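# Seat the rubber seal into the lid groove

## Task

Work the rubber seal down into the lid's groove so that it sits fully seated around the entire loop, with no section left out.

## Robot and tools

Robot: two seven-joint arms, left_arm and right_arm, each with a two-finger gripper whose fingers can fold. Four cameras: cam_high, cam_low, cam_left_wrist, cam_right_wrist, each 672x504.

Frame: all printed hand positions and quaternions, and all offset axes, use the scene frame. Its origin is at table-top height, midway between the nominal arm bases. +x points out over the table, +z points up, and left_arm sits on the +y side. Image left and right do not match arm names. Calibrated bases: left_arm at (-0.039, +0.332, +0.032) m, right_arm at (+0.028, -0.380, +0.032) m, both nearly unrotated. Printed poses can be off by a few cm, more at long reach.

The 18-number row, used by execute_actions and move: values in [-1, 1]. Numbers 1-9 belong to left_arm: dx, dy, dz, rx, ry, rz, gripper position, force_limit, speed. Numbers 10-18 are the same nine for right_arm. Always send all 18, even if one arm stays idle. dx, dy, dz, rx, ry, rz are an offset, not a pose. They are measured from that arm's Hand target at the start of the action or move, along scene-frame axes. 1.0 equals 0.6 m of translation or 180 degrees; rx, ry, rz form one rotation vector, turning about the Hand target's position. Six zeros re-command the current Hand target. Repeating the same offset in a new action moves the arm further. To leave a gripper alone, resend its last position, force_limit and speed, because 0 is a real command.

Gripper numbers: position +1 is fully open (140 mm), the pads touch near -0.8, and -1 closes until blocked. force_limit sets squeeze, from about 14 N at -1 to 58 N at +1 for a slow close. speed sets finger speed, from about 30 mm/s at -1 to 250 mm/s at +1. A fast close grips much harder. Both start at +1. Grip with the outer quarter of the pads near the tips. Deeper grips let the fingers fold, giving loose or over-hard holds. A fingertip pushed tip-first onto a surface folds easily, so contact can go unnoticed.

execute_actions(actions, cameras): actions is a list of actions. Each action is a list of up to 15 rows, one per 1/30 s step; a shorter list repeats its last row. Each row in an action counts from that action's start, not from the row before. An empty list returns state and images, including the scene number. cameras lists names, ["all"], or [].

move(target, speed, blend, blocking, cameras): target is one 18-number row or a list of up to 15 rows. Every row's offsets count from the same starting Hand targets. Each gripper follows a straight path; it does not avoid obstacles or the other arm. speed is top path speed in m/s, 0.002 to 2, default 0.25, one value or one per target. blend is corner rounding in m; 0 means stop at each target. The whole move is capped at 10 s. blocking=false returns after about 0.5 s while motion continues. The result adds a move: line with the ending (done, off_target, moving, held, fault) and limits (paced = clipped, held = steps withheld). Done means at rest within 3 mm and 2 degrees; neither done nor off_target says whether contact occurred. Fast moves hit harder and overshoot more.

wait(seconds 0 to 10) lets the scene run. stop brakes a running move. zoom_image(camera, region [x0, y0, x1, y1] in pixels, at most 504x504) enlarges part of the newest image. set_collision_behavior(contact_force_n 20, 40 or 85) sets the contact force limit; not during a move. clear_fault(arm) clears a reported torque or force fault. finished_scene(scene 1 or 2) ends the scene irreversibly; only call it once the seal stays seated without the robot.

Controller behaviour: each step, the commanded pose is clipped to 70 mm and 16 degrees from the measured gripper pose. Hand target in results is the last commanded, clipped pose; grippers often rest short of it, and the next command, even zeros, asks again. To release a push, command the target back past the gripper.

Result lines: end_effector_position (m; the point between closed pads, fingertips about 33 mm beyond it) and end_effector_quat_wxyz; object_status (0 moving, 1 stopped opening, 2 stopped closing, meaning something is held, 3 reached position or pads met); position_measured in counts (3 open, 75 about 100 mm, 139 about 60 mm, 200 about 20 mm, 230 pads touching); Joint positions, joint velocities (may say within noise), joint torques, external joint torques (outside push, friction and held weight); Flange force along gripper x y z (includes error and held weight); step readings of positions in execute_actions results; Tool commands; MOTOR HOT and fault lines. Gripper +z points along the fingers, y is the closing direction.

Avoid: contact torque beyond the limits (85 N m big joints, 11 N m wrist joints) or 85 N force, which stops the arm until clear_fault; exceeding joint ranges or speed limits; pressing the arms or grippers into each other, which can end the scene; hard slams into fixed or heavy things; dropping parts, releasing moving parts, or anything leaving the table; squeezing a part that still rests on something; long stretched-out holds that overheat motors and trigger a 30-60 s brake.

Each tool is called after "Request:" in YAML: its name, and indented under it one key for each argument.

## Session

Request:
execute_actions:
  actions: []

Scene clock: 0.00 s.
left_arm: end_effector_position=(+0.2106, +0.3408, +0.2562) position_measured=3 object_status=3 end_effector_quat_wxyz=(+0.057, +0.741, +0.459, -0.486) | right_arm: end_effector_position=(+0.5266, -0.3190, +0.3789) position_measured=3 object_status=3 end_effector_quat_wxyz=(+0.024, +0.868, -0.495, +0.004)
Joint positions: left_arm=[0.367 0.051 0.019 -2.21 -0.26 1.267 -2.242] | right_arm=[0.133 -0.166 0.026 -1.925 -0.039 1.736 -0.382]
Joint velocities: within noise
Joint torques (N m): no reading
External joint torques (N m): no reading
Flange force (N): no reading
Hand target: left_arm +0.2106, +0.3408, +0.2562; +0.057, +0.741, +0.459, -0.486 | right_arm +0.5266, -0.3190, +0.3789; +0.024, +0.868, -0.495, +0.004
Tool commands: left_gripper/position=+1.0 left_gripper/force_limit=+1.0 left_gripper/speed=+1.0 right_gripper/position=+1.0 right_gripper/force_limit=+1.0 right_gripper/speed=+1.0

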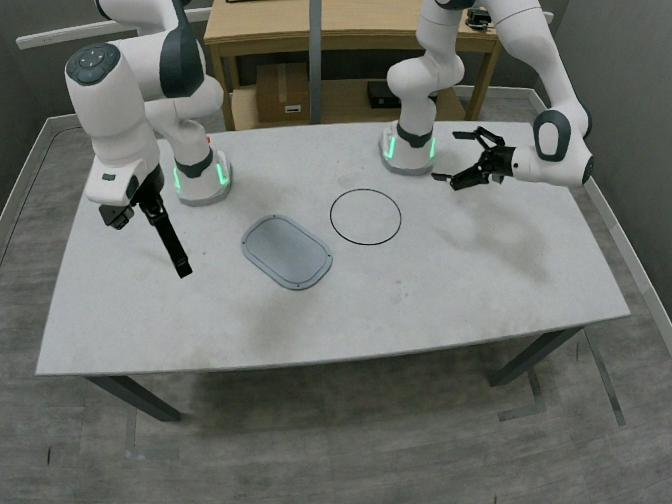

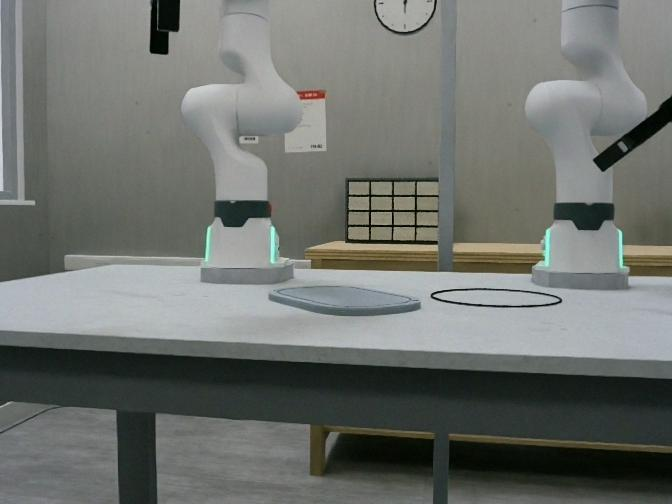

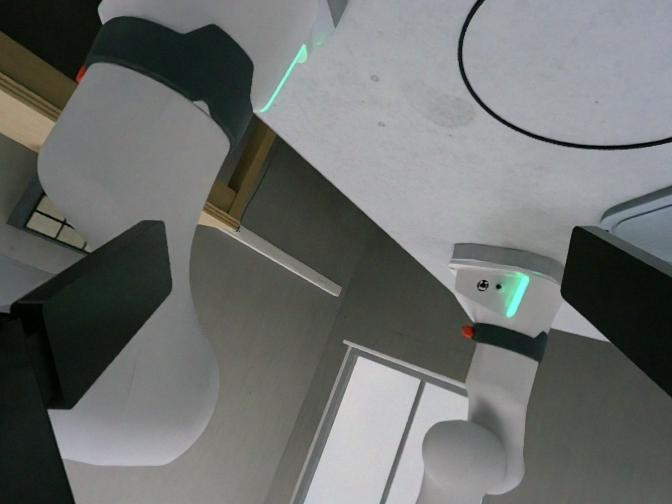

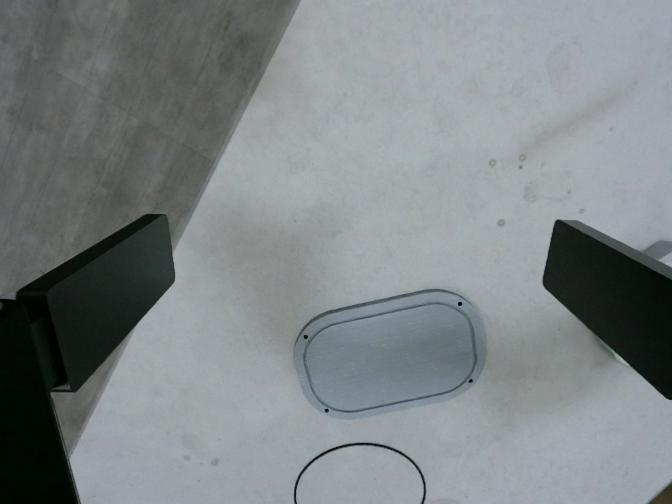

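Request:
move:
  target: [-0.03,-0.118,0.05,0.04,-0.34,-0.321,1,0,0,-0.461,0.13,-0.13,0.016,0,0.33,1,0,0]
  speed: 0.2
  cameras: ["all"]

Scene clock: 25.90 s.
left_arm: end_effector_position=(+0.1918, +0.2693, +0.2860) position_measured=3 object_status=3 end_effector_quat_wxyz=(+0.000, +1.000, +0.003, -0.001) | right_arm: end_effector_position=(+0.2507, -0.2392, +0.3014) position_measured=3 object_status=3 end_effector_quat_wxyz=(-0.004, +1.000, -0.004, +0.004)
Joint positions: left_arm=[-0.13 -1.089 -0.099 -2.816 -0.09 1.727 -1.745] | right_arm=[0.649 -0.999 -0.056 -2.745 -0.046 1.758 -0.95]
Joint velocities: left_arm=[0.001 0.001 0.002 -0.001 0.001 0.001 0.006] | right_arm=[0 0 0 0.001 -0.001 -0.001 -0.006]
Joint torques (N m): left_arm=[-0.01 1.51 1.26 23.9 1.51 2.92 0.24] | right_arm=[0.9 -0.82 0.1 25.45 0.54 2.37 -0.17]
External joint torques (N m): left_arm=[0 -0.86 0.31 -0.67 0.63 0.3 0.24] | right_arm=[0.93 -0.96 -0.15 0.57 -0.27 -0.31 -0.17]
Flange force (N): left_arm=[-3.5 -3.3 2.4] | right_arm=[-2.8 1.9 -2.2]
Hand target: left_arm +0.1926, +0.2700, +0.2862; -0.001, +1.000, -0.001, +0.001 | right_arm +0.2500, -0.2410, +0.3009; -0.002, +1.000, +0.000, +0.004
Off the commanded pose: left_arm 0.001 m, 1 deg | right_arm 0.002 m, 1 deg.
move: done

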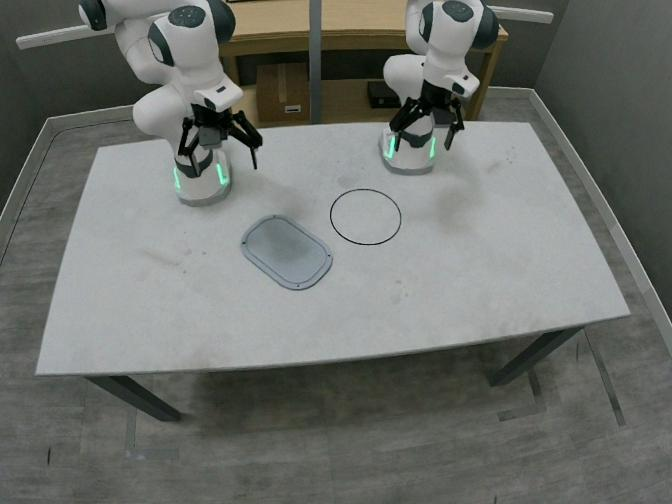

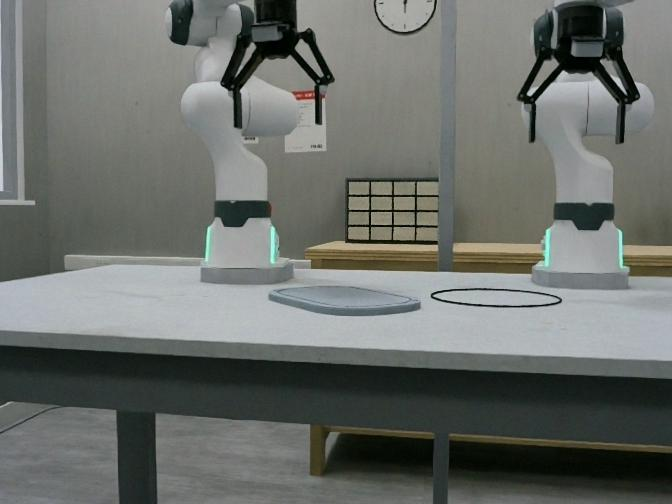

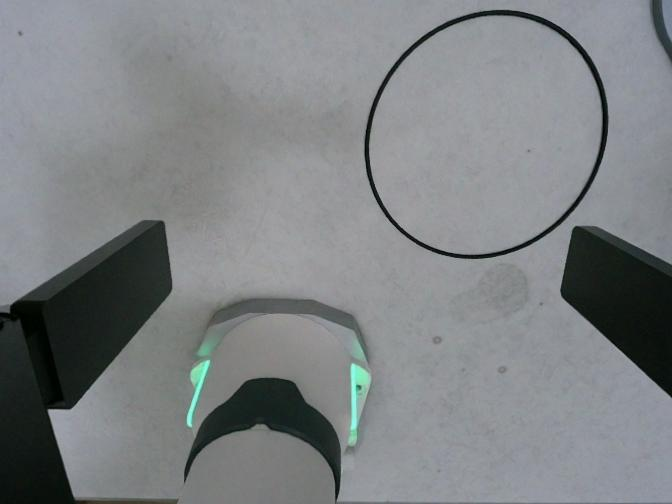

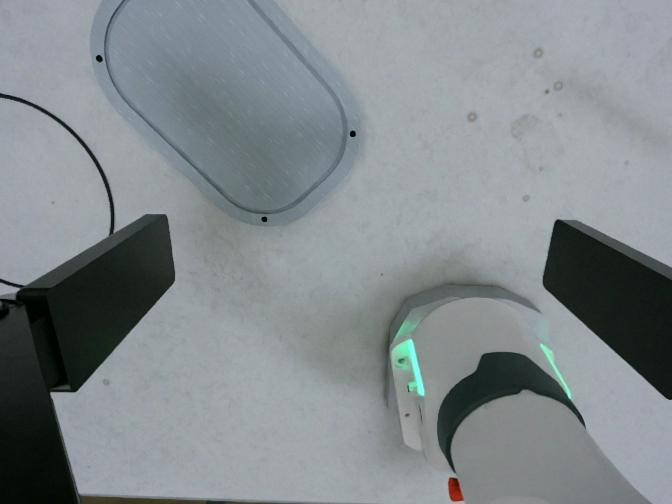

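Request:
move:
  target:
    - [0.167,-0.085,-0.15,0,0,-0.25,-0.3,0,0,-0.13,0.15,-0.1,0,0,-0.25,-0.3,0,0]
    - [0.167,-0.085,-0.227,-0.047,0.047,-0.25,-0.3,0,0,-0.26,0.54,-0.25,0.047,-0.047,-0.25,-0.3,0,0]
  speed: 0.2
  blend: [0.03,0]
  cameras: ["all"]

Scene clock: 53.80 s.
left_arm: end_effector_position=(+0.2934, +0.2195, +0.1501) position_measured=167 object_status=3 end_effector_quat_wxyz=(+0.070, +0.920, -0.380, -0.069) | right_arm: end_effector_position=(+0.0941, +0.0816, +0.1506) position_measured=167 object_status=3 end_effector_quat_wxyz=(-0.070, +0.920, -0.378, +0.076)
Joint positions: left_arm=[-0.583 -0.324 0.355 -2.664 -0.013 2.202 -1.038] | right_arm=[0.123 -0.893 1.417 -2.497 0.904 2.197 0.095]
Joint velocities: left_arm=[0.001 0 -0.002 0.001 0 0 0.004] | right_arm=[0 -0.001 0 0.001 0 0 0.006]
Joint torques (N m): left_arm=[-0.03 -15.54 -2.46 21.47 0.39 2.01 0.28] | right_arm=[0.09 10.93 -21.02 15.9 1.16 2.84 0.23]
External joint torques (N m): left_arm=[-0.05 0.93 0.46 0.06 -0.12 -0.18 0.26] | right_arm=[-0.02 -1.3 0.42 1.32 0.55 -0.14 0.25]
Flange force (N): left_arm=[3.0 -3.0 1.1] | right_arm=[-4.3 -1.7 0.2]
Hand target: left_arm +0.2928, +0.2190, +0.1500; +0.072, +0.918, -0.383, -0.070 | right_arm +0.0940, +0.0830, +0.1509; -0.072, +0.918, -0.382, +0.076
Off the commanded pose: left_arm 0.001 m, 0 deg | right_arm 0.001 m, 1 deg.
move: done

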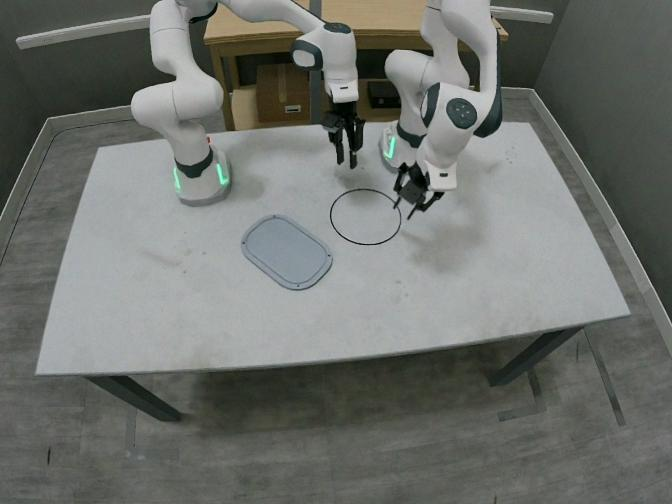

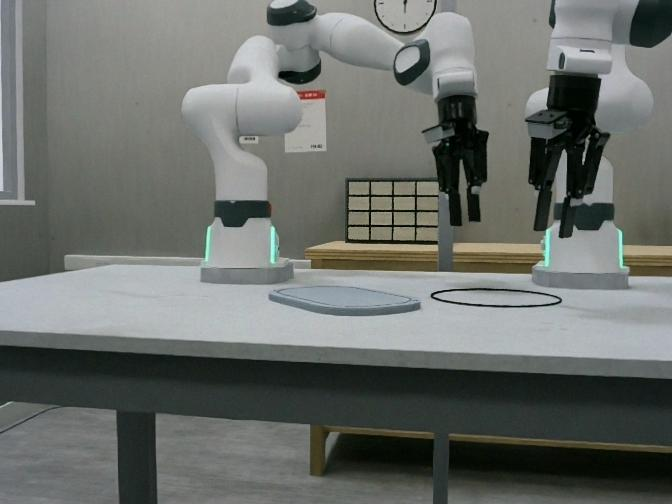

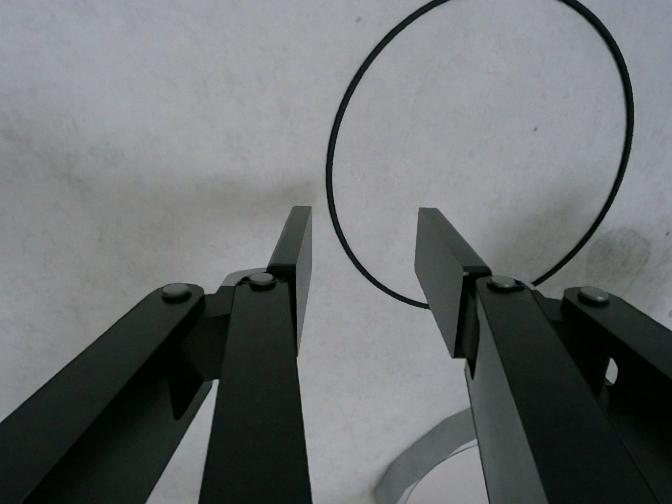

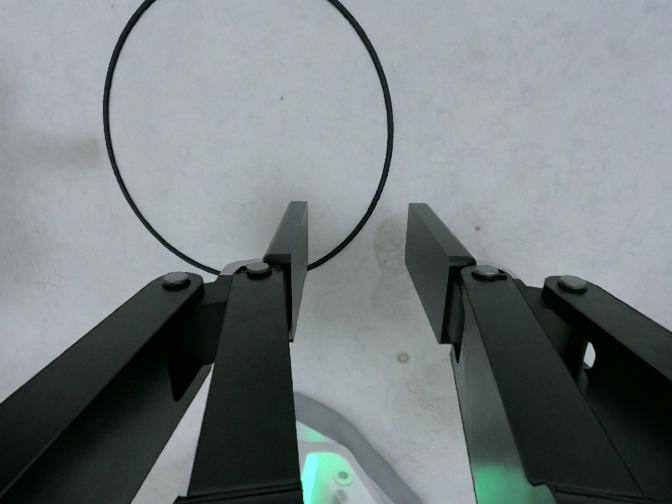

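Request:
move:
  target: [0.012,-0.012,-0.142,0,0,0,-0.3,0,0,0.053,-0.053,-0.142,0,0,0,-0.3,0,0]
  speed: 0.15
  cameras: ["cam_left_wrist","cam_right_wrist"]

Scene clock: 60.87 s.
left_arm: end_effector_position=(+0.2989, +0.2125, +0.0649) position_measured=167 object_status=3 end_effector_quat_wxyz=(+0.071, +0.919, -0.381, -0.072) | right_arm: end_effector_position=(+0.1255, +0.0509, +0.0659) position_measured=167 object_status=3 end_effector_quat_wxyz=(-0.071, +0.917, -0.384, +0.076)
Joint positions: left_arm=[-0.643 -0.072 0.387 -2.692 -0.151 2.458 -0.925] | right_arm=[-0.026 -0.83 1.661 -2.604 1.1 2.429 -0.047]
Joint velocities: left_arm=[0.001 0.001 -0.001 0 -0.001 0.001 0.006] | right_arm=[-0.001 -0.001 -0.001 -0.001 -0.001 0.002 -0.006]
Joint torques (N m): left_arm=[0.05 -19.91 -0.44 17.88 0.02 2.38 0.27] | right_arm=[0.06 14.06 -19.06 12.21 0.92 3.11 -0.15]
External joint torques (N m): left_arm=[0.04 1.16 0.27 0.06 -0.42 0.24 0.26] | right_arm=[0.06 0.1 0.38 0.8 0.31 0.08 -0.14]
Flange force (N): left_arm=[3.8 -3.5 5.0] | right_arm=[-1.6 -1.7 3.1]
Hand target: left_arm +0.3000, +0.2118, +0.0648; +0.072, +0.918, -0.383, -0.070 | right_arm +0.1258, +0.0512, +0.0657; -0.072, +0.918, -0.382, +0.076
Off the commanded pose: left_arm 0.001 m, 0 deg | right_arm 0.001 m, 0 deg.
move: done
Images, in order (width x height): cam_left_wrist 672x504, cam_right_wrist 672x504.

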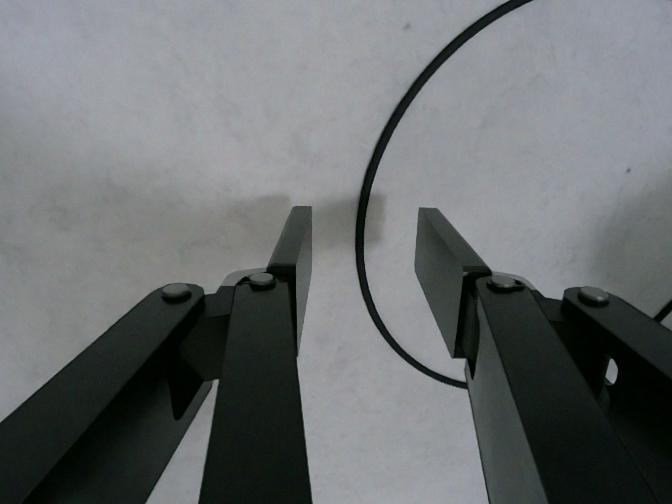

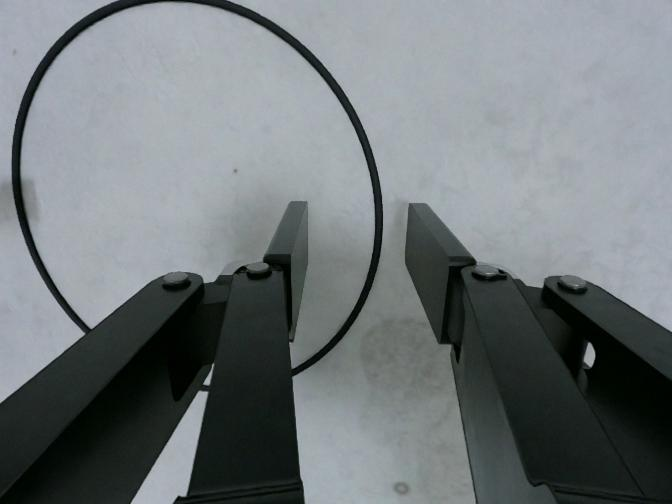

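Request:
move:
  target:
    - [0,0,-0.057,0,0,0,-0.3,0,-1,0,0,-0.0545,0,0,0,-0.3,0,-1]
    - [0,0,-0.057,0,0,0,-1,0,-1,0,0,-0.0545,0,0,0,-1,0,-1]
  speed: 0.08
  cameras: ["cam_left_wrist","cam_right_wrist"]

Scene clock: 68.07 s.
left_arm: end_effector_position=(+0.3033, +0.2108, +0.0346) position_measured=232 object_status=0 end_effector_quat_wxyz=(+0.073, +0.919, -0.381, -0.067) | right_arm: end_effector_position=(+0.1262, +0.0498, +0.0328) position_measured=232 object_status=0 end_effector_quat_wxyz=(-0.070, +0.918, -0.384, +0.077)
Joint positions: left_arm=[-0.652 0.033 0.378 -2.686 -0.256 2.55 -0.839] | right_arm=[-0.124 -0.825 1.801 -2.589 1.189 2.498 -0.094]
Joint torques (N m): left_arm=[-0.41 -16.62 -0.96 12.97 0.2 2.91 0.18] | right_arm=[0.1 16.56 -18.85 11.31 1.08 3.07 -0.18]
External joint torques (N m): left_arm=[-0.36 6.38 -1.24 -3.25 -0.2 0.78 0.16] | right_arm=[0.17 0.02 0.42 1.42 0.48 0.02 -0.16]
Flange force (N): left_arm=[7.1 -5.1 23.9] | right_arm=[-2.5 -2.4 4.3]
Hand target: left_arm +0.3000, +0.2118, +0.0306; +0.072, +0.918, -0.383, -0.070 | right_arm +0.1258, +0.0512, +0.0330; -0.072, +0.918, -0.382, +0.076
Off the commanded pose: left_arm 0.005 m, 0 deg | right_arm 0.002 m, 0 deg.
move: off_target (left_arm)
Images, in order (width x height): cam_left_wrist 672x504, cam_right_wrist 672x504.

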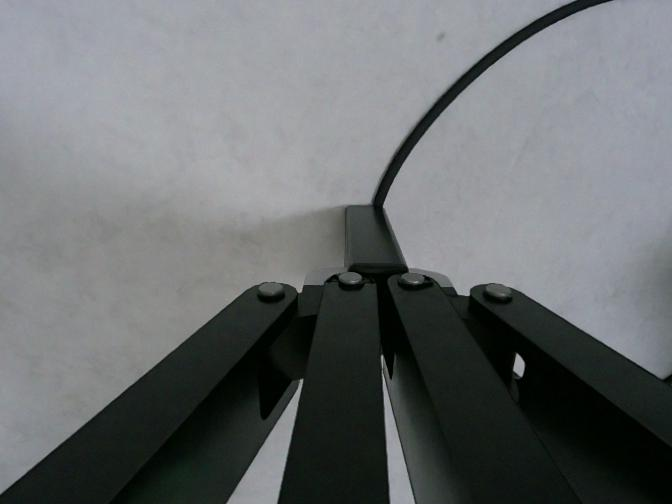

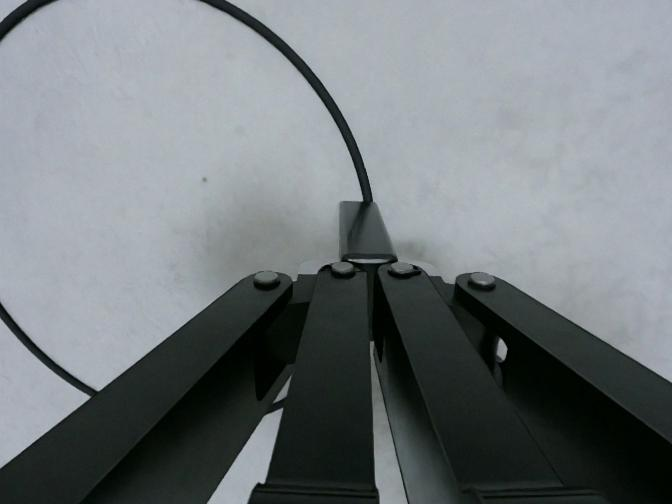

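Request:
move:
  target: [0,0,0.06,0,0,0,-1,0,-1,0,0,0.06,0,0,0,-1,0,-1]
  speed: 0.06
  cameras: ["all"]

Scene clock: 72.37 s.
left_arm: end_effector_position=(+0.3000, +0.2116, +0.0659) position_measured=232 object_status=3 end_effector_quat_wxyz=(+0.073, +0.918, -0.384, -0.070) | right_arm: end_effector_position=(+0.1255, +0.0529, +0.0692) position_measured=232 object_status=3 end_effector_quat_wxyz=(-0.074, +0.919, -0.380, +0.075)
Joint positions: left_arm=[-0.64 -0.074 0.384 -2.691 -0.155 2.458 -0.914] | right_arm=[-0.019 -0.828 1.65 -2.605 1.1 2.429 -0.058]
Joint velocities: left_arm=[-0.002 0 0.001 -0.001 0.001 -0.001 -0.006] | right_arm=[0 0 -0.001 0.001 -0.001 -0.002 0.004]
Joint torques (N m): left_arm=[0.89 -21.13 -1.03 17.48 1.1 1.97 -0.21] | right_arm=[0.87 12.34 -19.93 12.21 0.32 2.77 0.35]
External joint torques (N m): left_arm=[0.89 -0.11 -0.29 -0.34 0.66 -0.17 -0.22] | right_arm=[0.92 -1.42 -0.47 0.66 -0.3 -0.28 0.37]
Flange force (N): left_arm=[-3.2 1.2 -2.9] | right_arm=[-2.3 2.2 -7.6]
Hand target: left_arm +0.3000, +0.2118, +0.0666; +0.072, +0.918, -0.383, -0.070 | right_arm +0.1258, +0.0512, +0.0690; -0.072, +0.918, -0.382, +0.076
Off the commanded pose: left_arm 0.001 m, 0 deg | right_arm 0.002 m, 0 deg.
move: done

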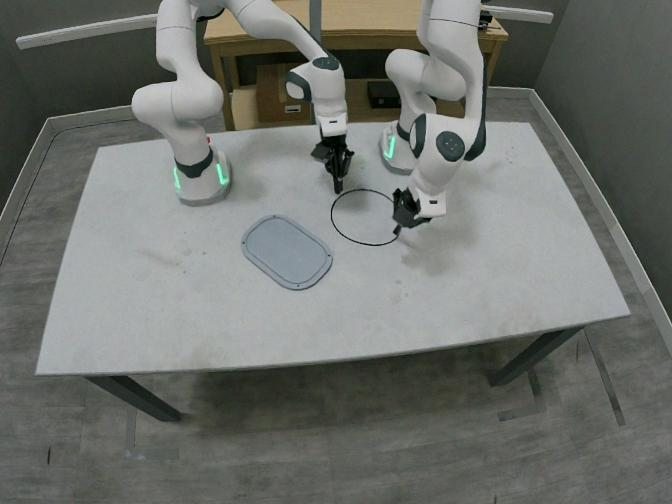

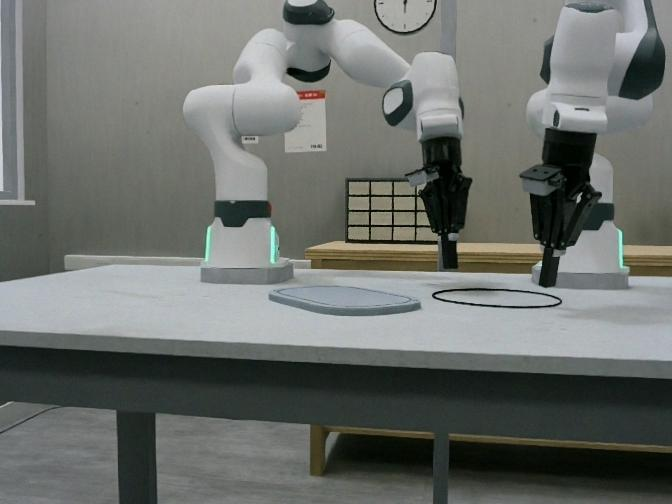

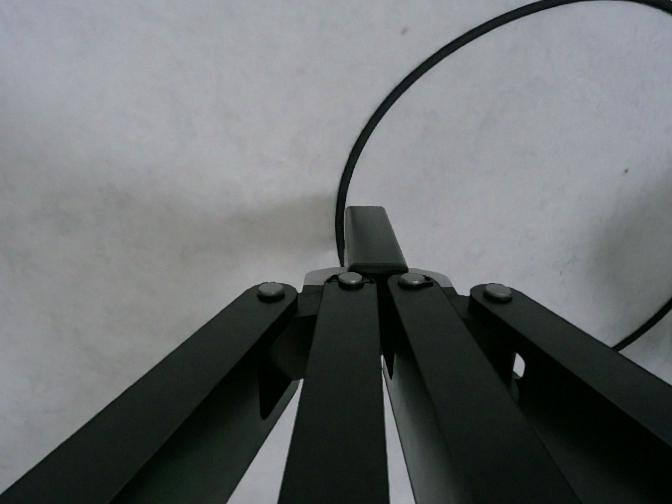

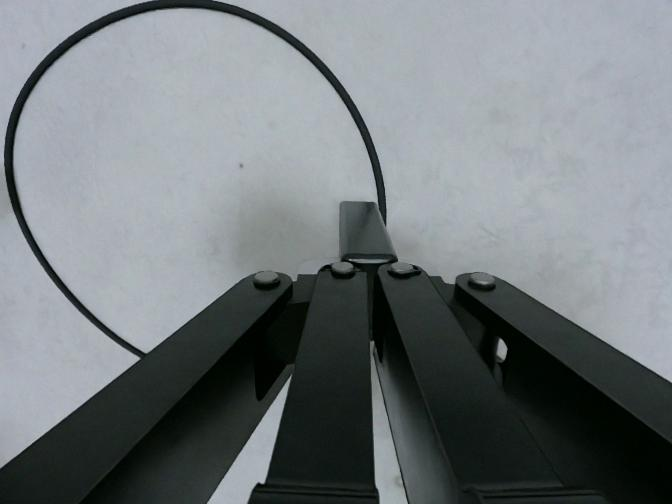

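Request:
move:
  target:
    - [0.0053,0.0053,-0.02,0,0,0,-0.6,0,-1,-0.005,-0.005,-0.02,0,0,0,-0.6,0,-1]
    - [0.0053,0.0053,-0.0545,0,0,0,-0.6,0,-1,-0.005,-0.005,-0.0625,0,0,0,-0.6,0,-1]
  speed: 0.06
  cameras: ["cam_left_wrist","cam_right_wrist"]

Request:
zoom_image:
  camera: "cam_left_wrist"
  region: [250, 100, 500, 300]

Request:
zoom_image:
  camera: "cam_right_wrist"
  region: [250, 100, 500, 300]

Scene clock: 89.37 s.
left_arm: end_effector_position=(+0.3005, +0.2173, +0.0340) position_measured=205 object_status=3 end_effector_quat_wxyz=(+0.072, +0.920, -0.379, -0.075) | right_arm: end_effector_position=(+0.1232, +0.0467, +0.0313) position_measured=205 object_status=3 end_effector_quat_wxyz=(-0.070, +0.917, -0.384, +0.077)
Joint positions: left_arm=[-0.641 0.033 0.382 -2.685 -0.24 2.535 -0.844] | right_arm=[-0.111 -0.827 1.802 -2.598 1.198 2.499 -0.091]
Joint velocities: left_arm=[0 0.001 0 0.001 -0.001 0.001 0.006] | right_arm=[-0.001 -0.001 -0.001 -0.001 0 0 -0.004]
Joint torques (N m): left_arm=[-0.54 -21.41 -1.1 16.8 -0.41 3.21 0.33] | right_arm=[0.08 16.4 -18.7 11.14 1.11 3.08 -0.22]
External joint torques (N m): left_arm=[-0.56 1.52 -1.46 0.63 -0.79 1.11 0.31] | right_arm=[0.03 0.03 0.4 1.32 0.52 0.03 -0.2]
Flange force (N): left_arm=[7.8 -2.9 11.6] | right_arm=[-2.2 -2.6 5.0]
Hand target: left_arm +0.3032, +0.2150, +0.0339; +0.072, +0.918, -0.383, -0.070 | right_arm +0.1228, +0.0482, +0.0315; -0.072, +0.918, -0.382, +0.076
Off the commanded pose: left_arm 0.004 m, 1 deg | right_arm 0.002 m, 0 deg.
move: off_target (left_arm)
Images, in order (width x height): cam_left_wrist 672x504, cam_right_wrist 672x504.

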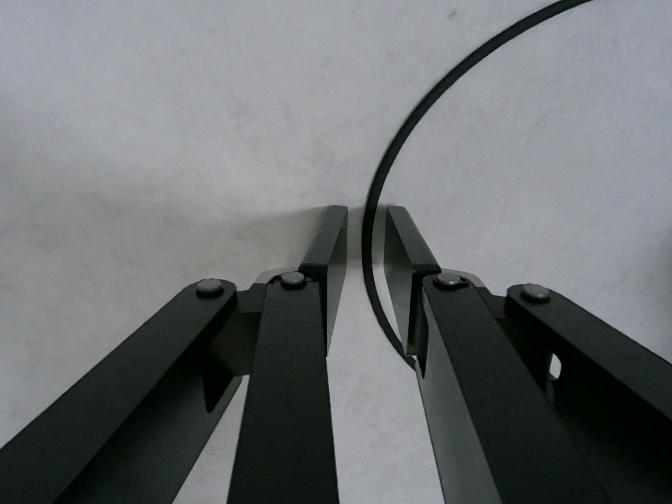

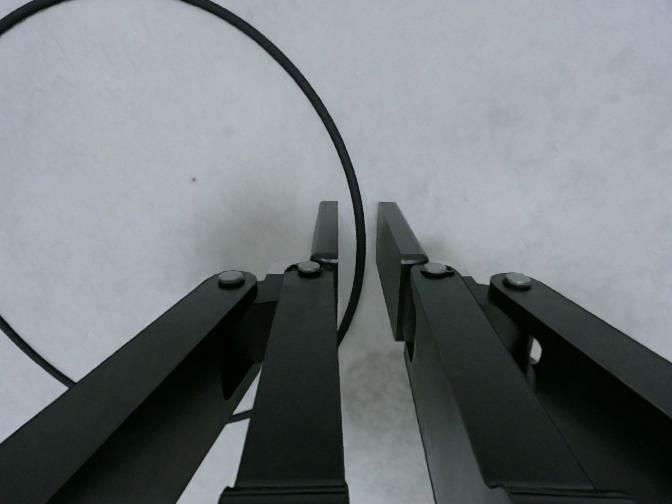

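Scaled by 2.016 from the camera's 672x504 image, which has a finer 960x720 frame.

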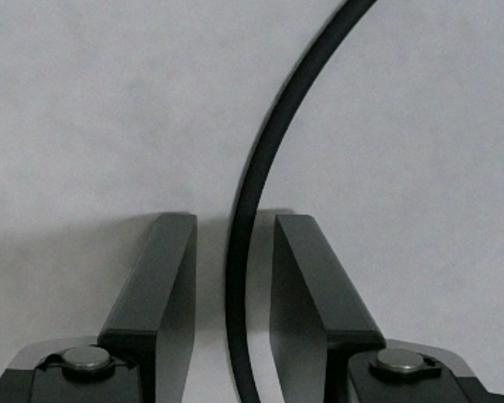

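Scaled by 2.016 from the camera's 672x504 image, which has a finer 960x720 frame.

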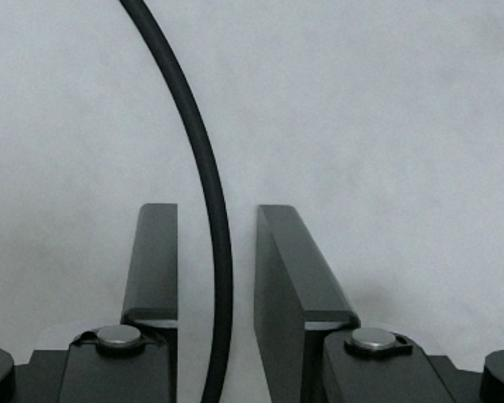

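Request:
move:
  target:
    - [0,0,0,0,0,0,-0.6,0,-1,0,0,-0.006,0,0,0,-0.6,0,-1]
    - [0,0,0,0,0,0,-1,0,-1,0,0,-0.006,0,0,0,-1,0,-1]
    - [0,0,0.06,0,0,0,-1,0,-1,0,0,0.054,0,0,0,-1,0,-1]
  speed: 0.05
  cameras: ["all"]

Scene clock: 98.43 s.
left_arm: end_effector_position=(+0.3030, +0.2148, +0.0691) position_measured=232 object_status=3 end_effector_quat_wxyz=(+0.073, +0.918, -0.384, -0.070) | right_arm: end_effector_position=(+0.1225, +0.0499, +0.0641) position_measured=229 object_status=2 end_effector_quat_wxyz=(-0.074, +0.919, -0.380, +0.075)
Joint positions: left_arm=[-0.629 -0.078 0.385 -2.683 -0.148 2.445 -0.911] | right_arm=[-0.015 -0.833 1.665 -2.613 1.12 2.435 -0.062]
Joint velocities: left_arm=[0 0.001 0 0 0 -0.001 -0.004] | right_arm=[within noise]
Joint torques (N m): left_arm=[0.85 -21.18 -1.04 17.8 1.11 1.96 -0.18] | right_arm=[0.89 12.49 -19.93 11.85 0.31 2.71 0.24]
External joint torques (N m): left_arm=[0.84 -0.06 -0.27 -0.18 0.67 -0.17 -0.19] | right_arm=[0.89 -1.38 -0.54 0.65 -0.3 -0.35 0.25]
Flange force (N): left_arm=[-2.6 0.8 -2.8] | right_arm=[-2.1 1.9 -7.8]
Hand target: left_arm +0.3032, +0.2150, +0.0699; +0.072, +0.918, -0.383, -0.070 | right_arm +0.1228, +0.0482, +0.0639; -0.072, +0.918, -0.382, +0.076
Off the commanded pose: left_arm 0.001 m, 0 deg | right_arm 0.002 m, 0 deg.
move: done; target 2's new numbers were sent with left_arm's hand 0.004 m and 1 deg from that target

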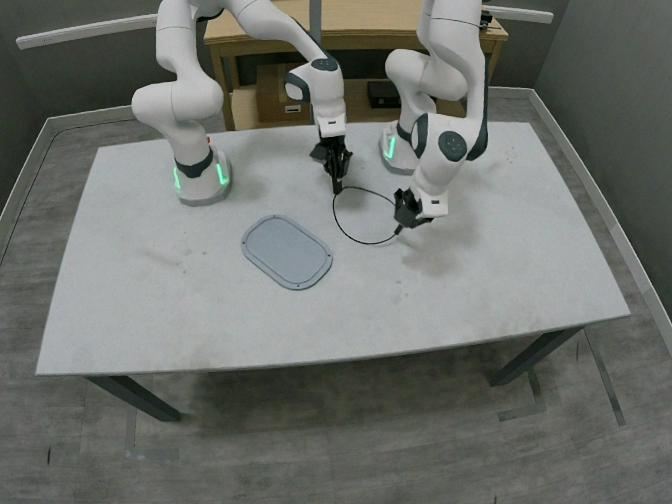

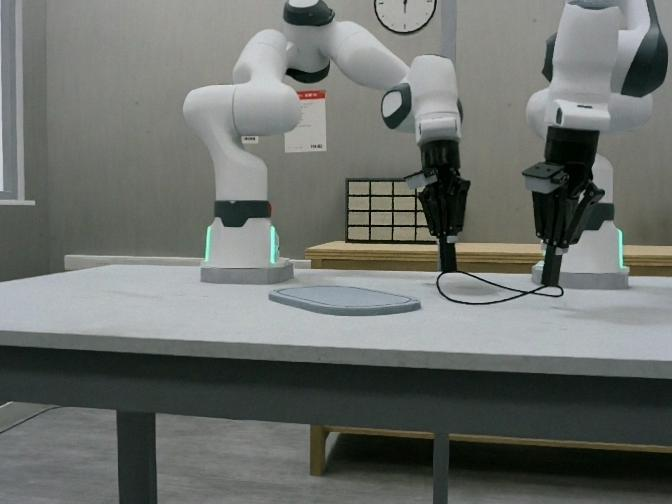

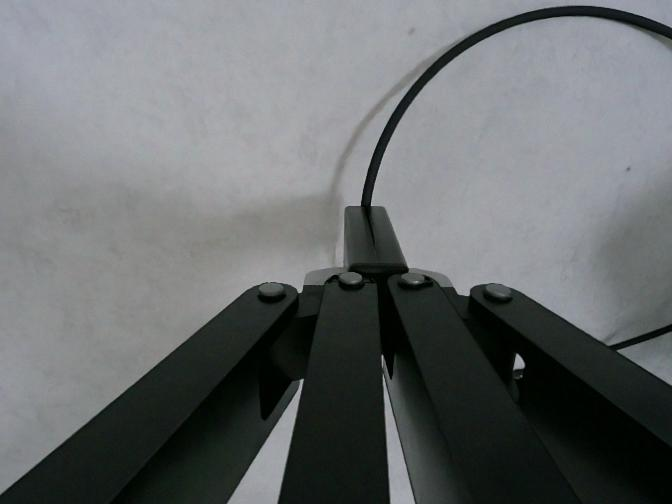

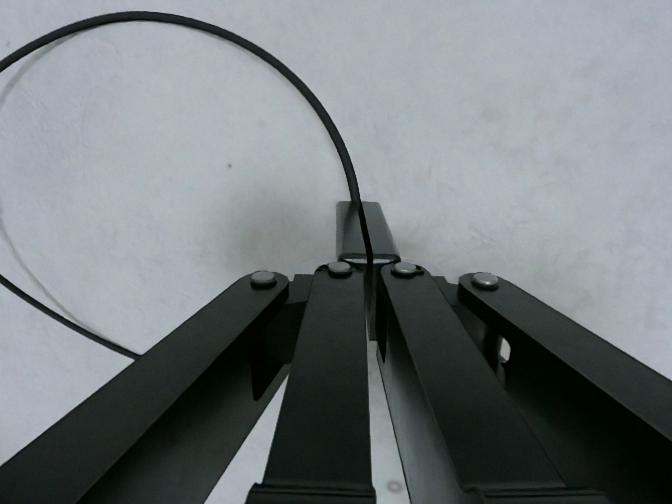

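Request:
move:
  target:
    - [0,0,0.1,0,0,0,-1,0,-1,0,0,0.11,0,0,0,-1,0,-1]
    - [0.145,-0.358,0.1,0,0,0,-1,0,-1,0.145,-0.358,0.11,0,0,0,-1,0,-1]
  speed: 0.1
  blend: [0.02,0]
  cameras: ["all"]

Scene clock: 110.17 s.
left_arm: end_effector_position=(+0.3910, +0.0009, +0.1303) position_measured=232 object_status=3 end_effector_quat_wxyz=(+0.071, +0.917, -0.386, -0.069) | right_arm: end_effector_position=(+0.2112, -0.1656, +0.1307) position_measured=229 object_status=2 end_effector_quat_wxyz=(-0.039, +0.918, -0.388, +0.071)
Joint positions: left_arm=[-0.766 0.232 0.199 -2.087 -0.257 2.187 -1.188] | right_arm=[0.085 -1.54 1.229 -3.043 1.217 1.731 -0.605]
Joint velocities: left_arm=[within noise] | right_arm=[0 -0.001 0 0 0.001 -0.001 -0.007]
Joint torques (N m): left_arm=[0.49 -35.43 1.68 22.05 0.14 2.08 -0.2] | right_arm=[0.11 9.69 -15.6 9.13 1.34 2.63 -0.26]
External joint torques (N m): left_arm=[0.48 1.34 0.04 0.09 -0.39 -0.17 -0.22] | right_arm=[0.12 -1.14 0.38 0.89 0.58 -0.4 -0.25]
Flange force (N): left_arm=[4.4 -1.5 1.3] | right_arm=[-1.8 -0.3 0.8]
Hand target: left_arm +0.3902, +0.0002, +0.1299; +0.072, +0.918, -0.383, -0.070 | right_arm +0.2098, -0.1666, +0.1299; -0.072, +0.918, -0.382, +0.076
Off the commanded pose: left_arm 0.001 m, 0 deg | right_arm 0.002 m, 4 deg.
joint sent to its limit (right arm) — joint 4 (elbow), lower limit, where the elbow is as bent as it goes. The joint targets are off in orientation, not in position.
move: off_target (right_arm)

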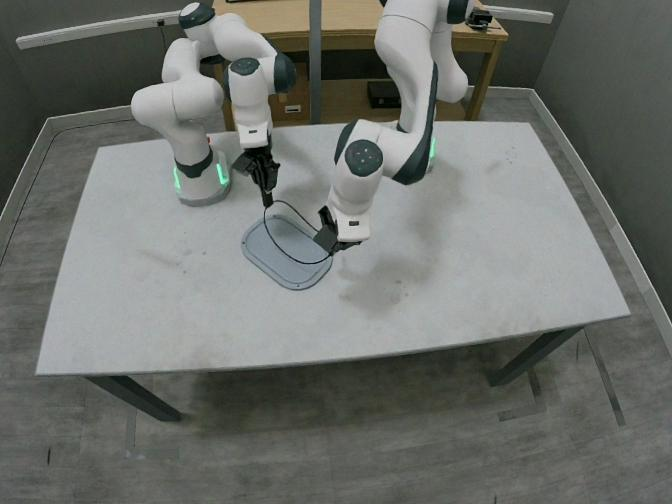

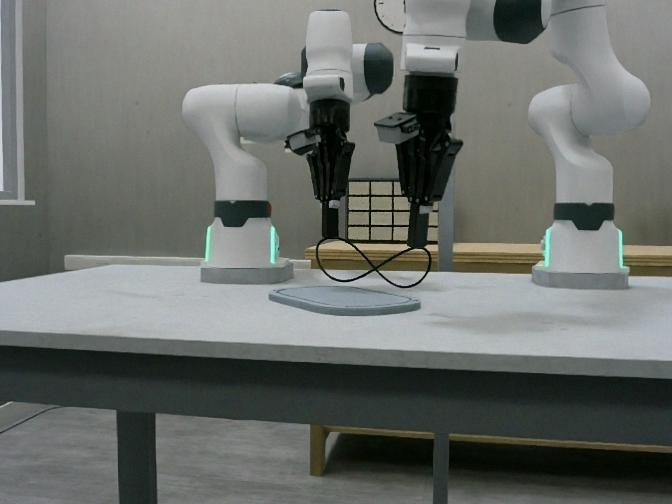

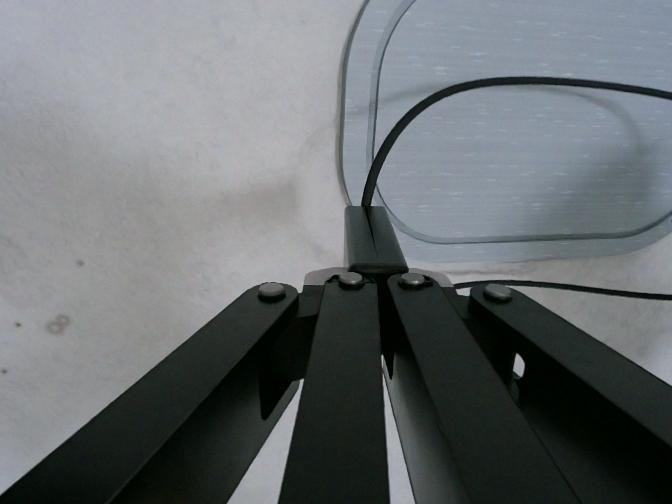

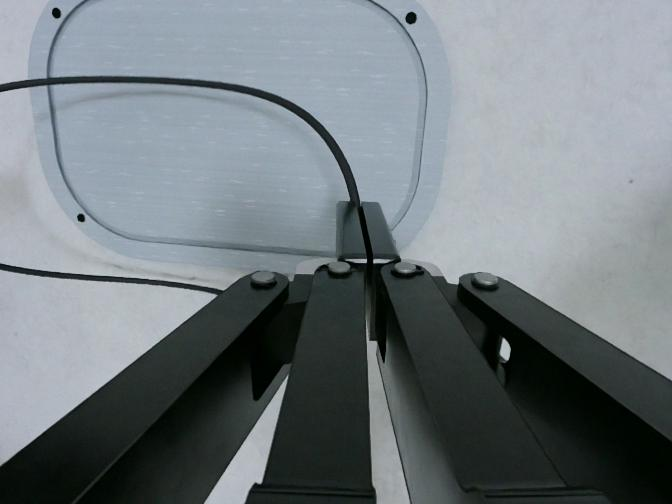

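Request:
move:
  target:
    - [0.052,-0.097,0,0,0,0,-1,0,-1,0.052,-0.097,0,0,0,0,-1,0,-1]
    - [0.052,-0.097,-0.06,0,0,0,-1,0,-1,0.052,-0.097,-0.06,0,0,0,-1,0,-1]
  speed: 0.1
  blend: [0.01,0]
  cameras: ["all"]

Scene clock: 121.07 s.
left_arm: end_effector_position=(+0.4207, -0.0570, +0.0936) position_measured=232 object_status=3 end_effector_quat_wxyz=(+0.070, +0.918, -0.383, -0.072) | right_arm: end_effector_position=(+0.2422, -0.2247, +0.0945) position_measured=229 object_status=2 end_effector_quat_wxyz=(-0.002, +0.920, -0.390, +0.042)
Joint positions: left_arm=[-0.779 0.446 0.168 -1.869 -0.296 2.179 -1.224] | right_arm=[-0.257 -1.778 1.429 -3.043 1.435 1.433 -0.942]
Joint velocities: left_arm=[within noise] | right_arm=[-0.001 -0.002 -0.001 0.001 -0.001 -0.002 -0.006]
Joint torques (N m): left_arm=[1.09 -42.63 2.42 21.62 0.12 2.49 0.12] | right_arm=[0.11 10.24 -16.43 2.03 1.33 2.45 -0.12]
External joint torques (N m): left_arm=[1.21 0.75 -0.2 -0.33 -0.4 0.25 0.1] | right_arm=[0.1 -1.13 -0.05 0.57 0.57 -0.42 -0.12]
Flange force (N): left_arm=[0.6 -1.8 1.9] | right_arm=[-0.6 -0.9 0.0]
Hand target: left_arm +0.4214, -0.0580, +0.0939; +0.072, +0.918, -0.383, -0.070 | right_arm +0.2410, -0.2248, +0.0939; -0.072, +0.918, -0.382, +0.076
Off the commanded pose: left_arm 0.001 m, 0 deg | right_arm 0.001 m, 9 deg.
joint sent to its limit (right arm) — joint 2 (shoulder), lower limit; joint 4 (elbow), lower limit, where the elbow is as bent as it goes. The joint targets are off in orientation, not in position.
move: off_target (right_arm)

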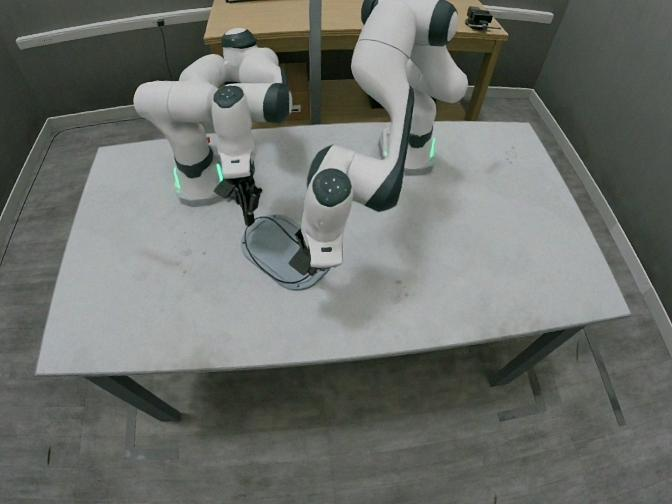

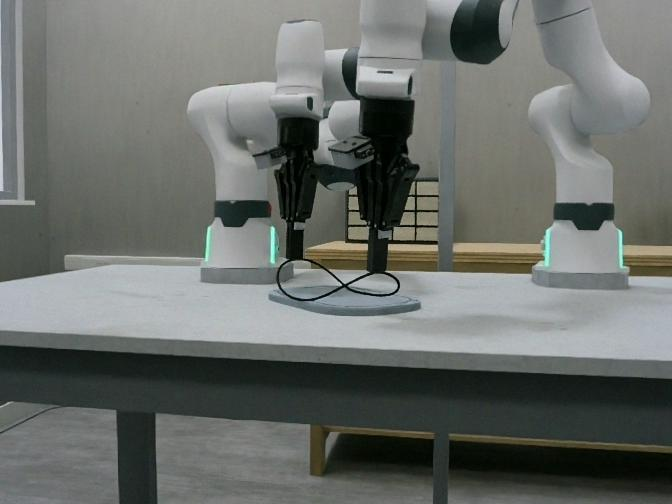

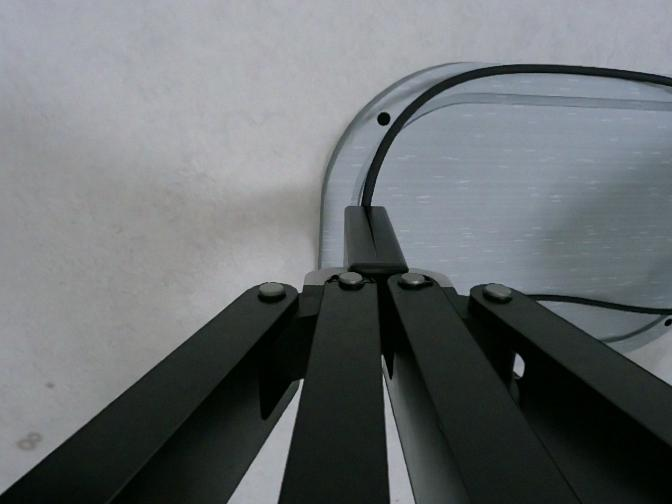

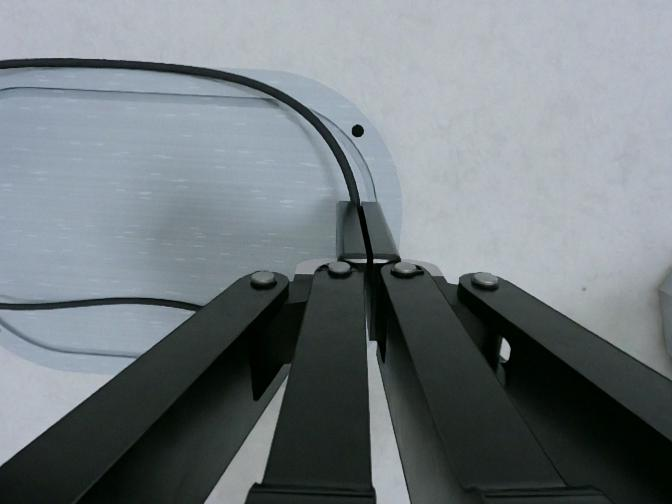

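Request:
move:
  target:
    - [-0.0158,0.0042,-0.073,0,0,0,-1,0,-1,-0.01,0.01,-0.073,0,0,0,-1,0,-1]
  speed: 0.06
  cameras: ["all"]

Scene clock: 127.60 s.
left_arm: end_effector_position=(+0.4118, -0.0552, +0.0508) position_measured=232 object_status=3 end_effector_quat_wxyz=(+0.070, +0.919, -0.382, -0.071) | right_arm: end_effector_position=(+0.2351, -0.2187, +0.0501) position_measured=229 object_status=2 end_effector_quat_wxyz=(+0.009, +0.923, -0.384, +0.038)
Joint positions: left_arm=[-0.77 0.495 0.144 -1.915 -0.318 2.276 -1.206] | right_arm=[-0.192 -1.742 1.636 -3.043 1.613 1.475 -0.894]
Joint velocities: left_arm=[within noise] | right_arm=[0.001 0 0 0 0 0.004 0.005]
Joint torques (N m): left_arm=[1.05 -42.84 2.36 20.23 0.19 2.53 0.21] | right_arm=[0.89 11.19 -16.66 -2.45 0.97 2.74 0.36]
External joint torques (N m): left_arm=[1.08 0.94 -0.27 -0.58 -0.33 0.29 0.19] | right_arm=[0.86 0.31 -0.12 0.56 0.27 -0.08 0.36]
Flange force (N): left_arm=[-0.4 -1.8 2.6] | right_arm=[-4.9 2.7 1.4]
Hand target: left_arm +0.4119, -0.0555, +0.0501; +0.072, +0.918, -0.383, -0.070 | right_arm +0.2350, -0.2188, +0.0501; -0.072, +0.918, -0.382, +0.076
Off the commanded pose: left_arm 0.001 m, 0 deg | right_arm 0.000 m, 10 deg.
joint sent to its limit (right arm) — joint 4 (elbow), lower limit, where the elbow is as bent as it goes. The joint targets are off in orientation, not in position.
move: off_target (right_arm)

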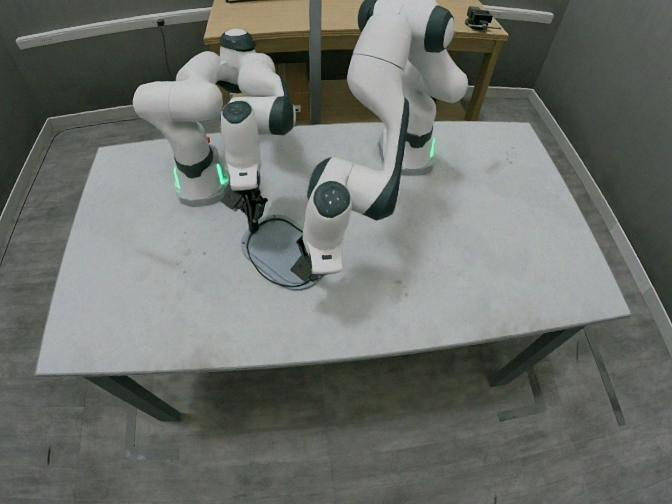

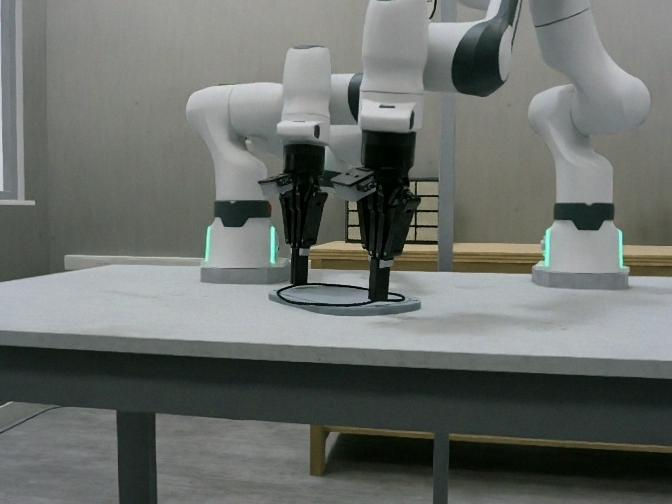

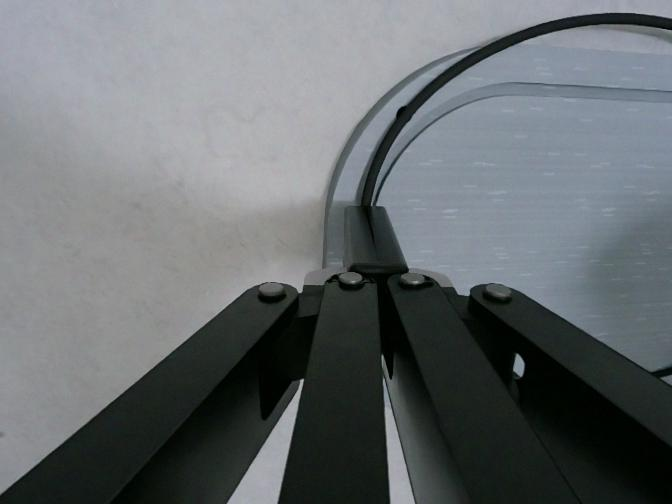

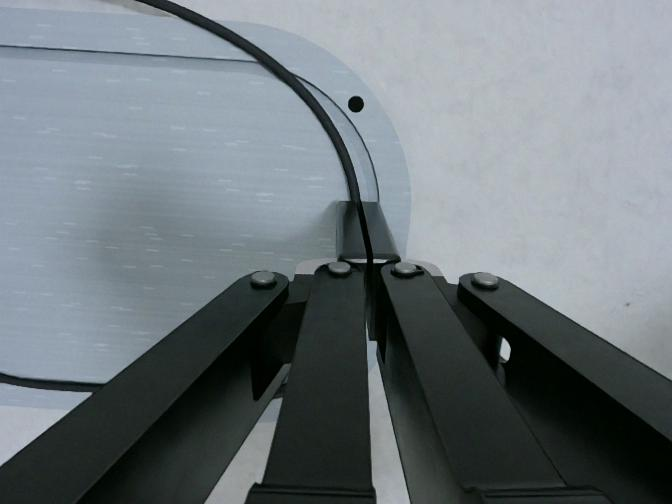

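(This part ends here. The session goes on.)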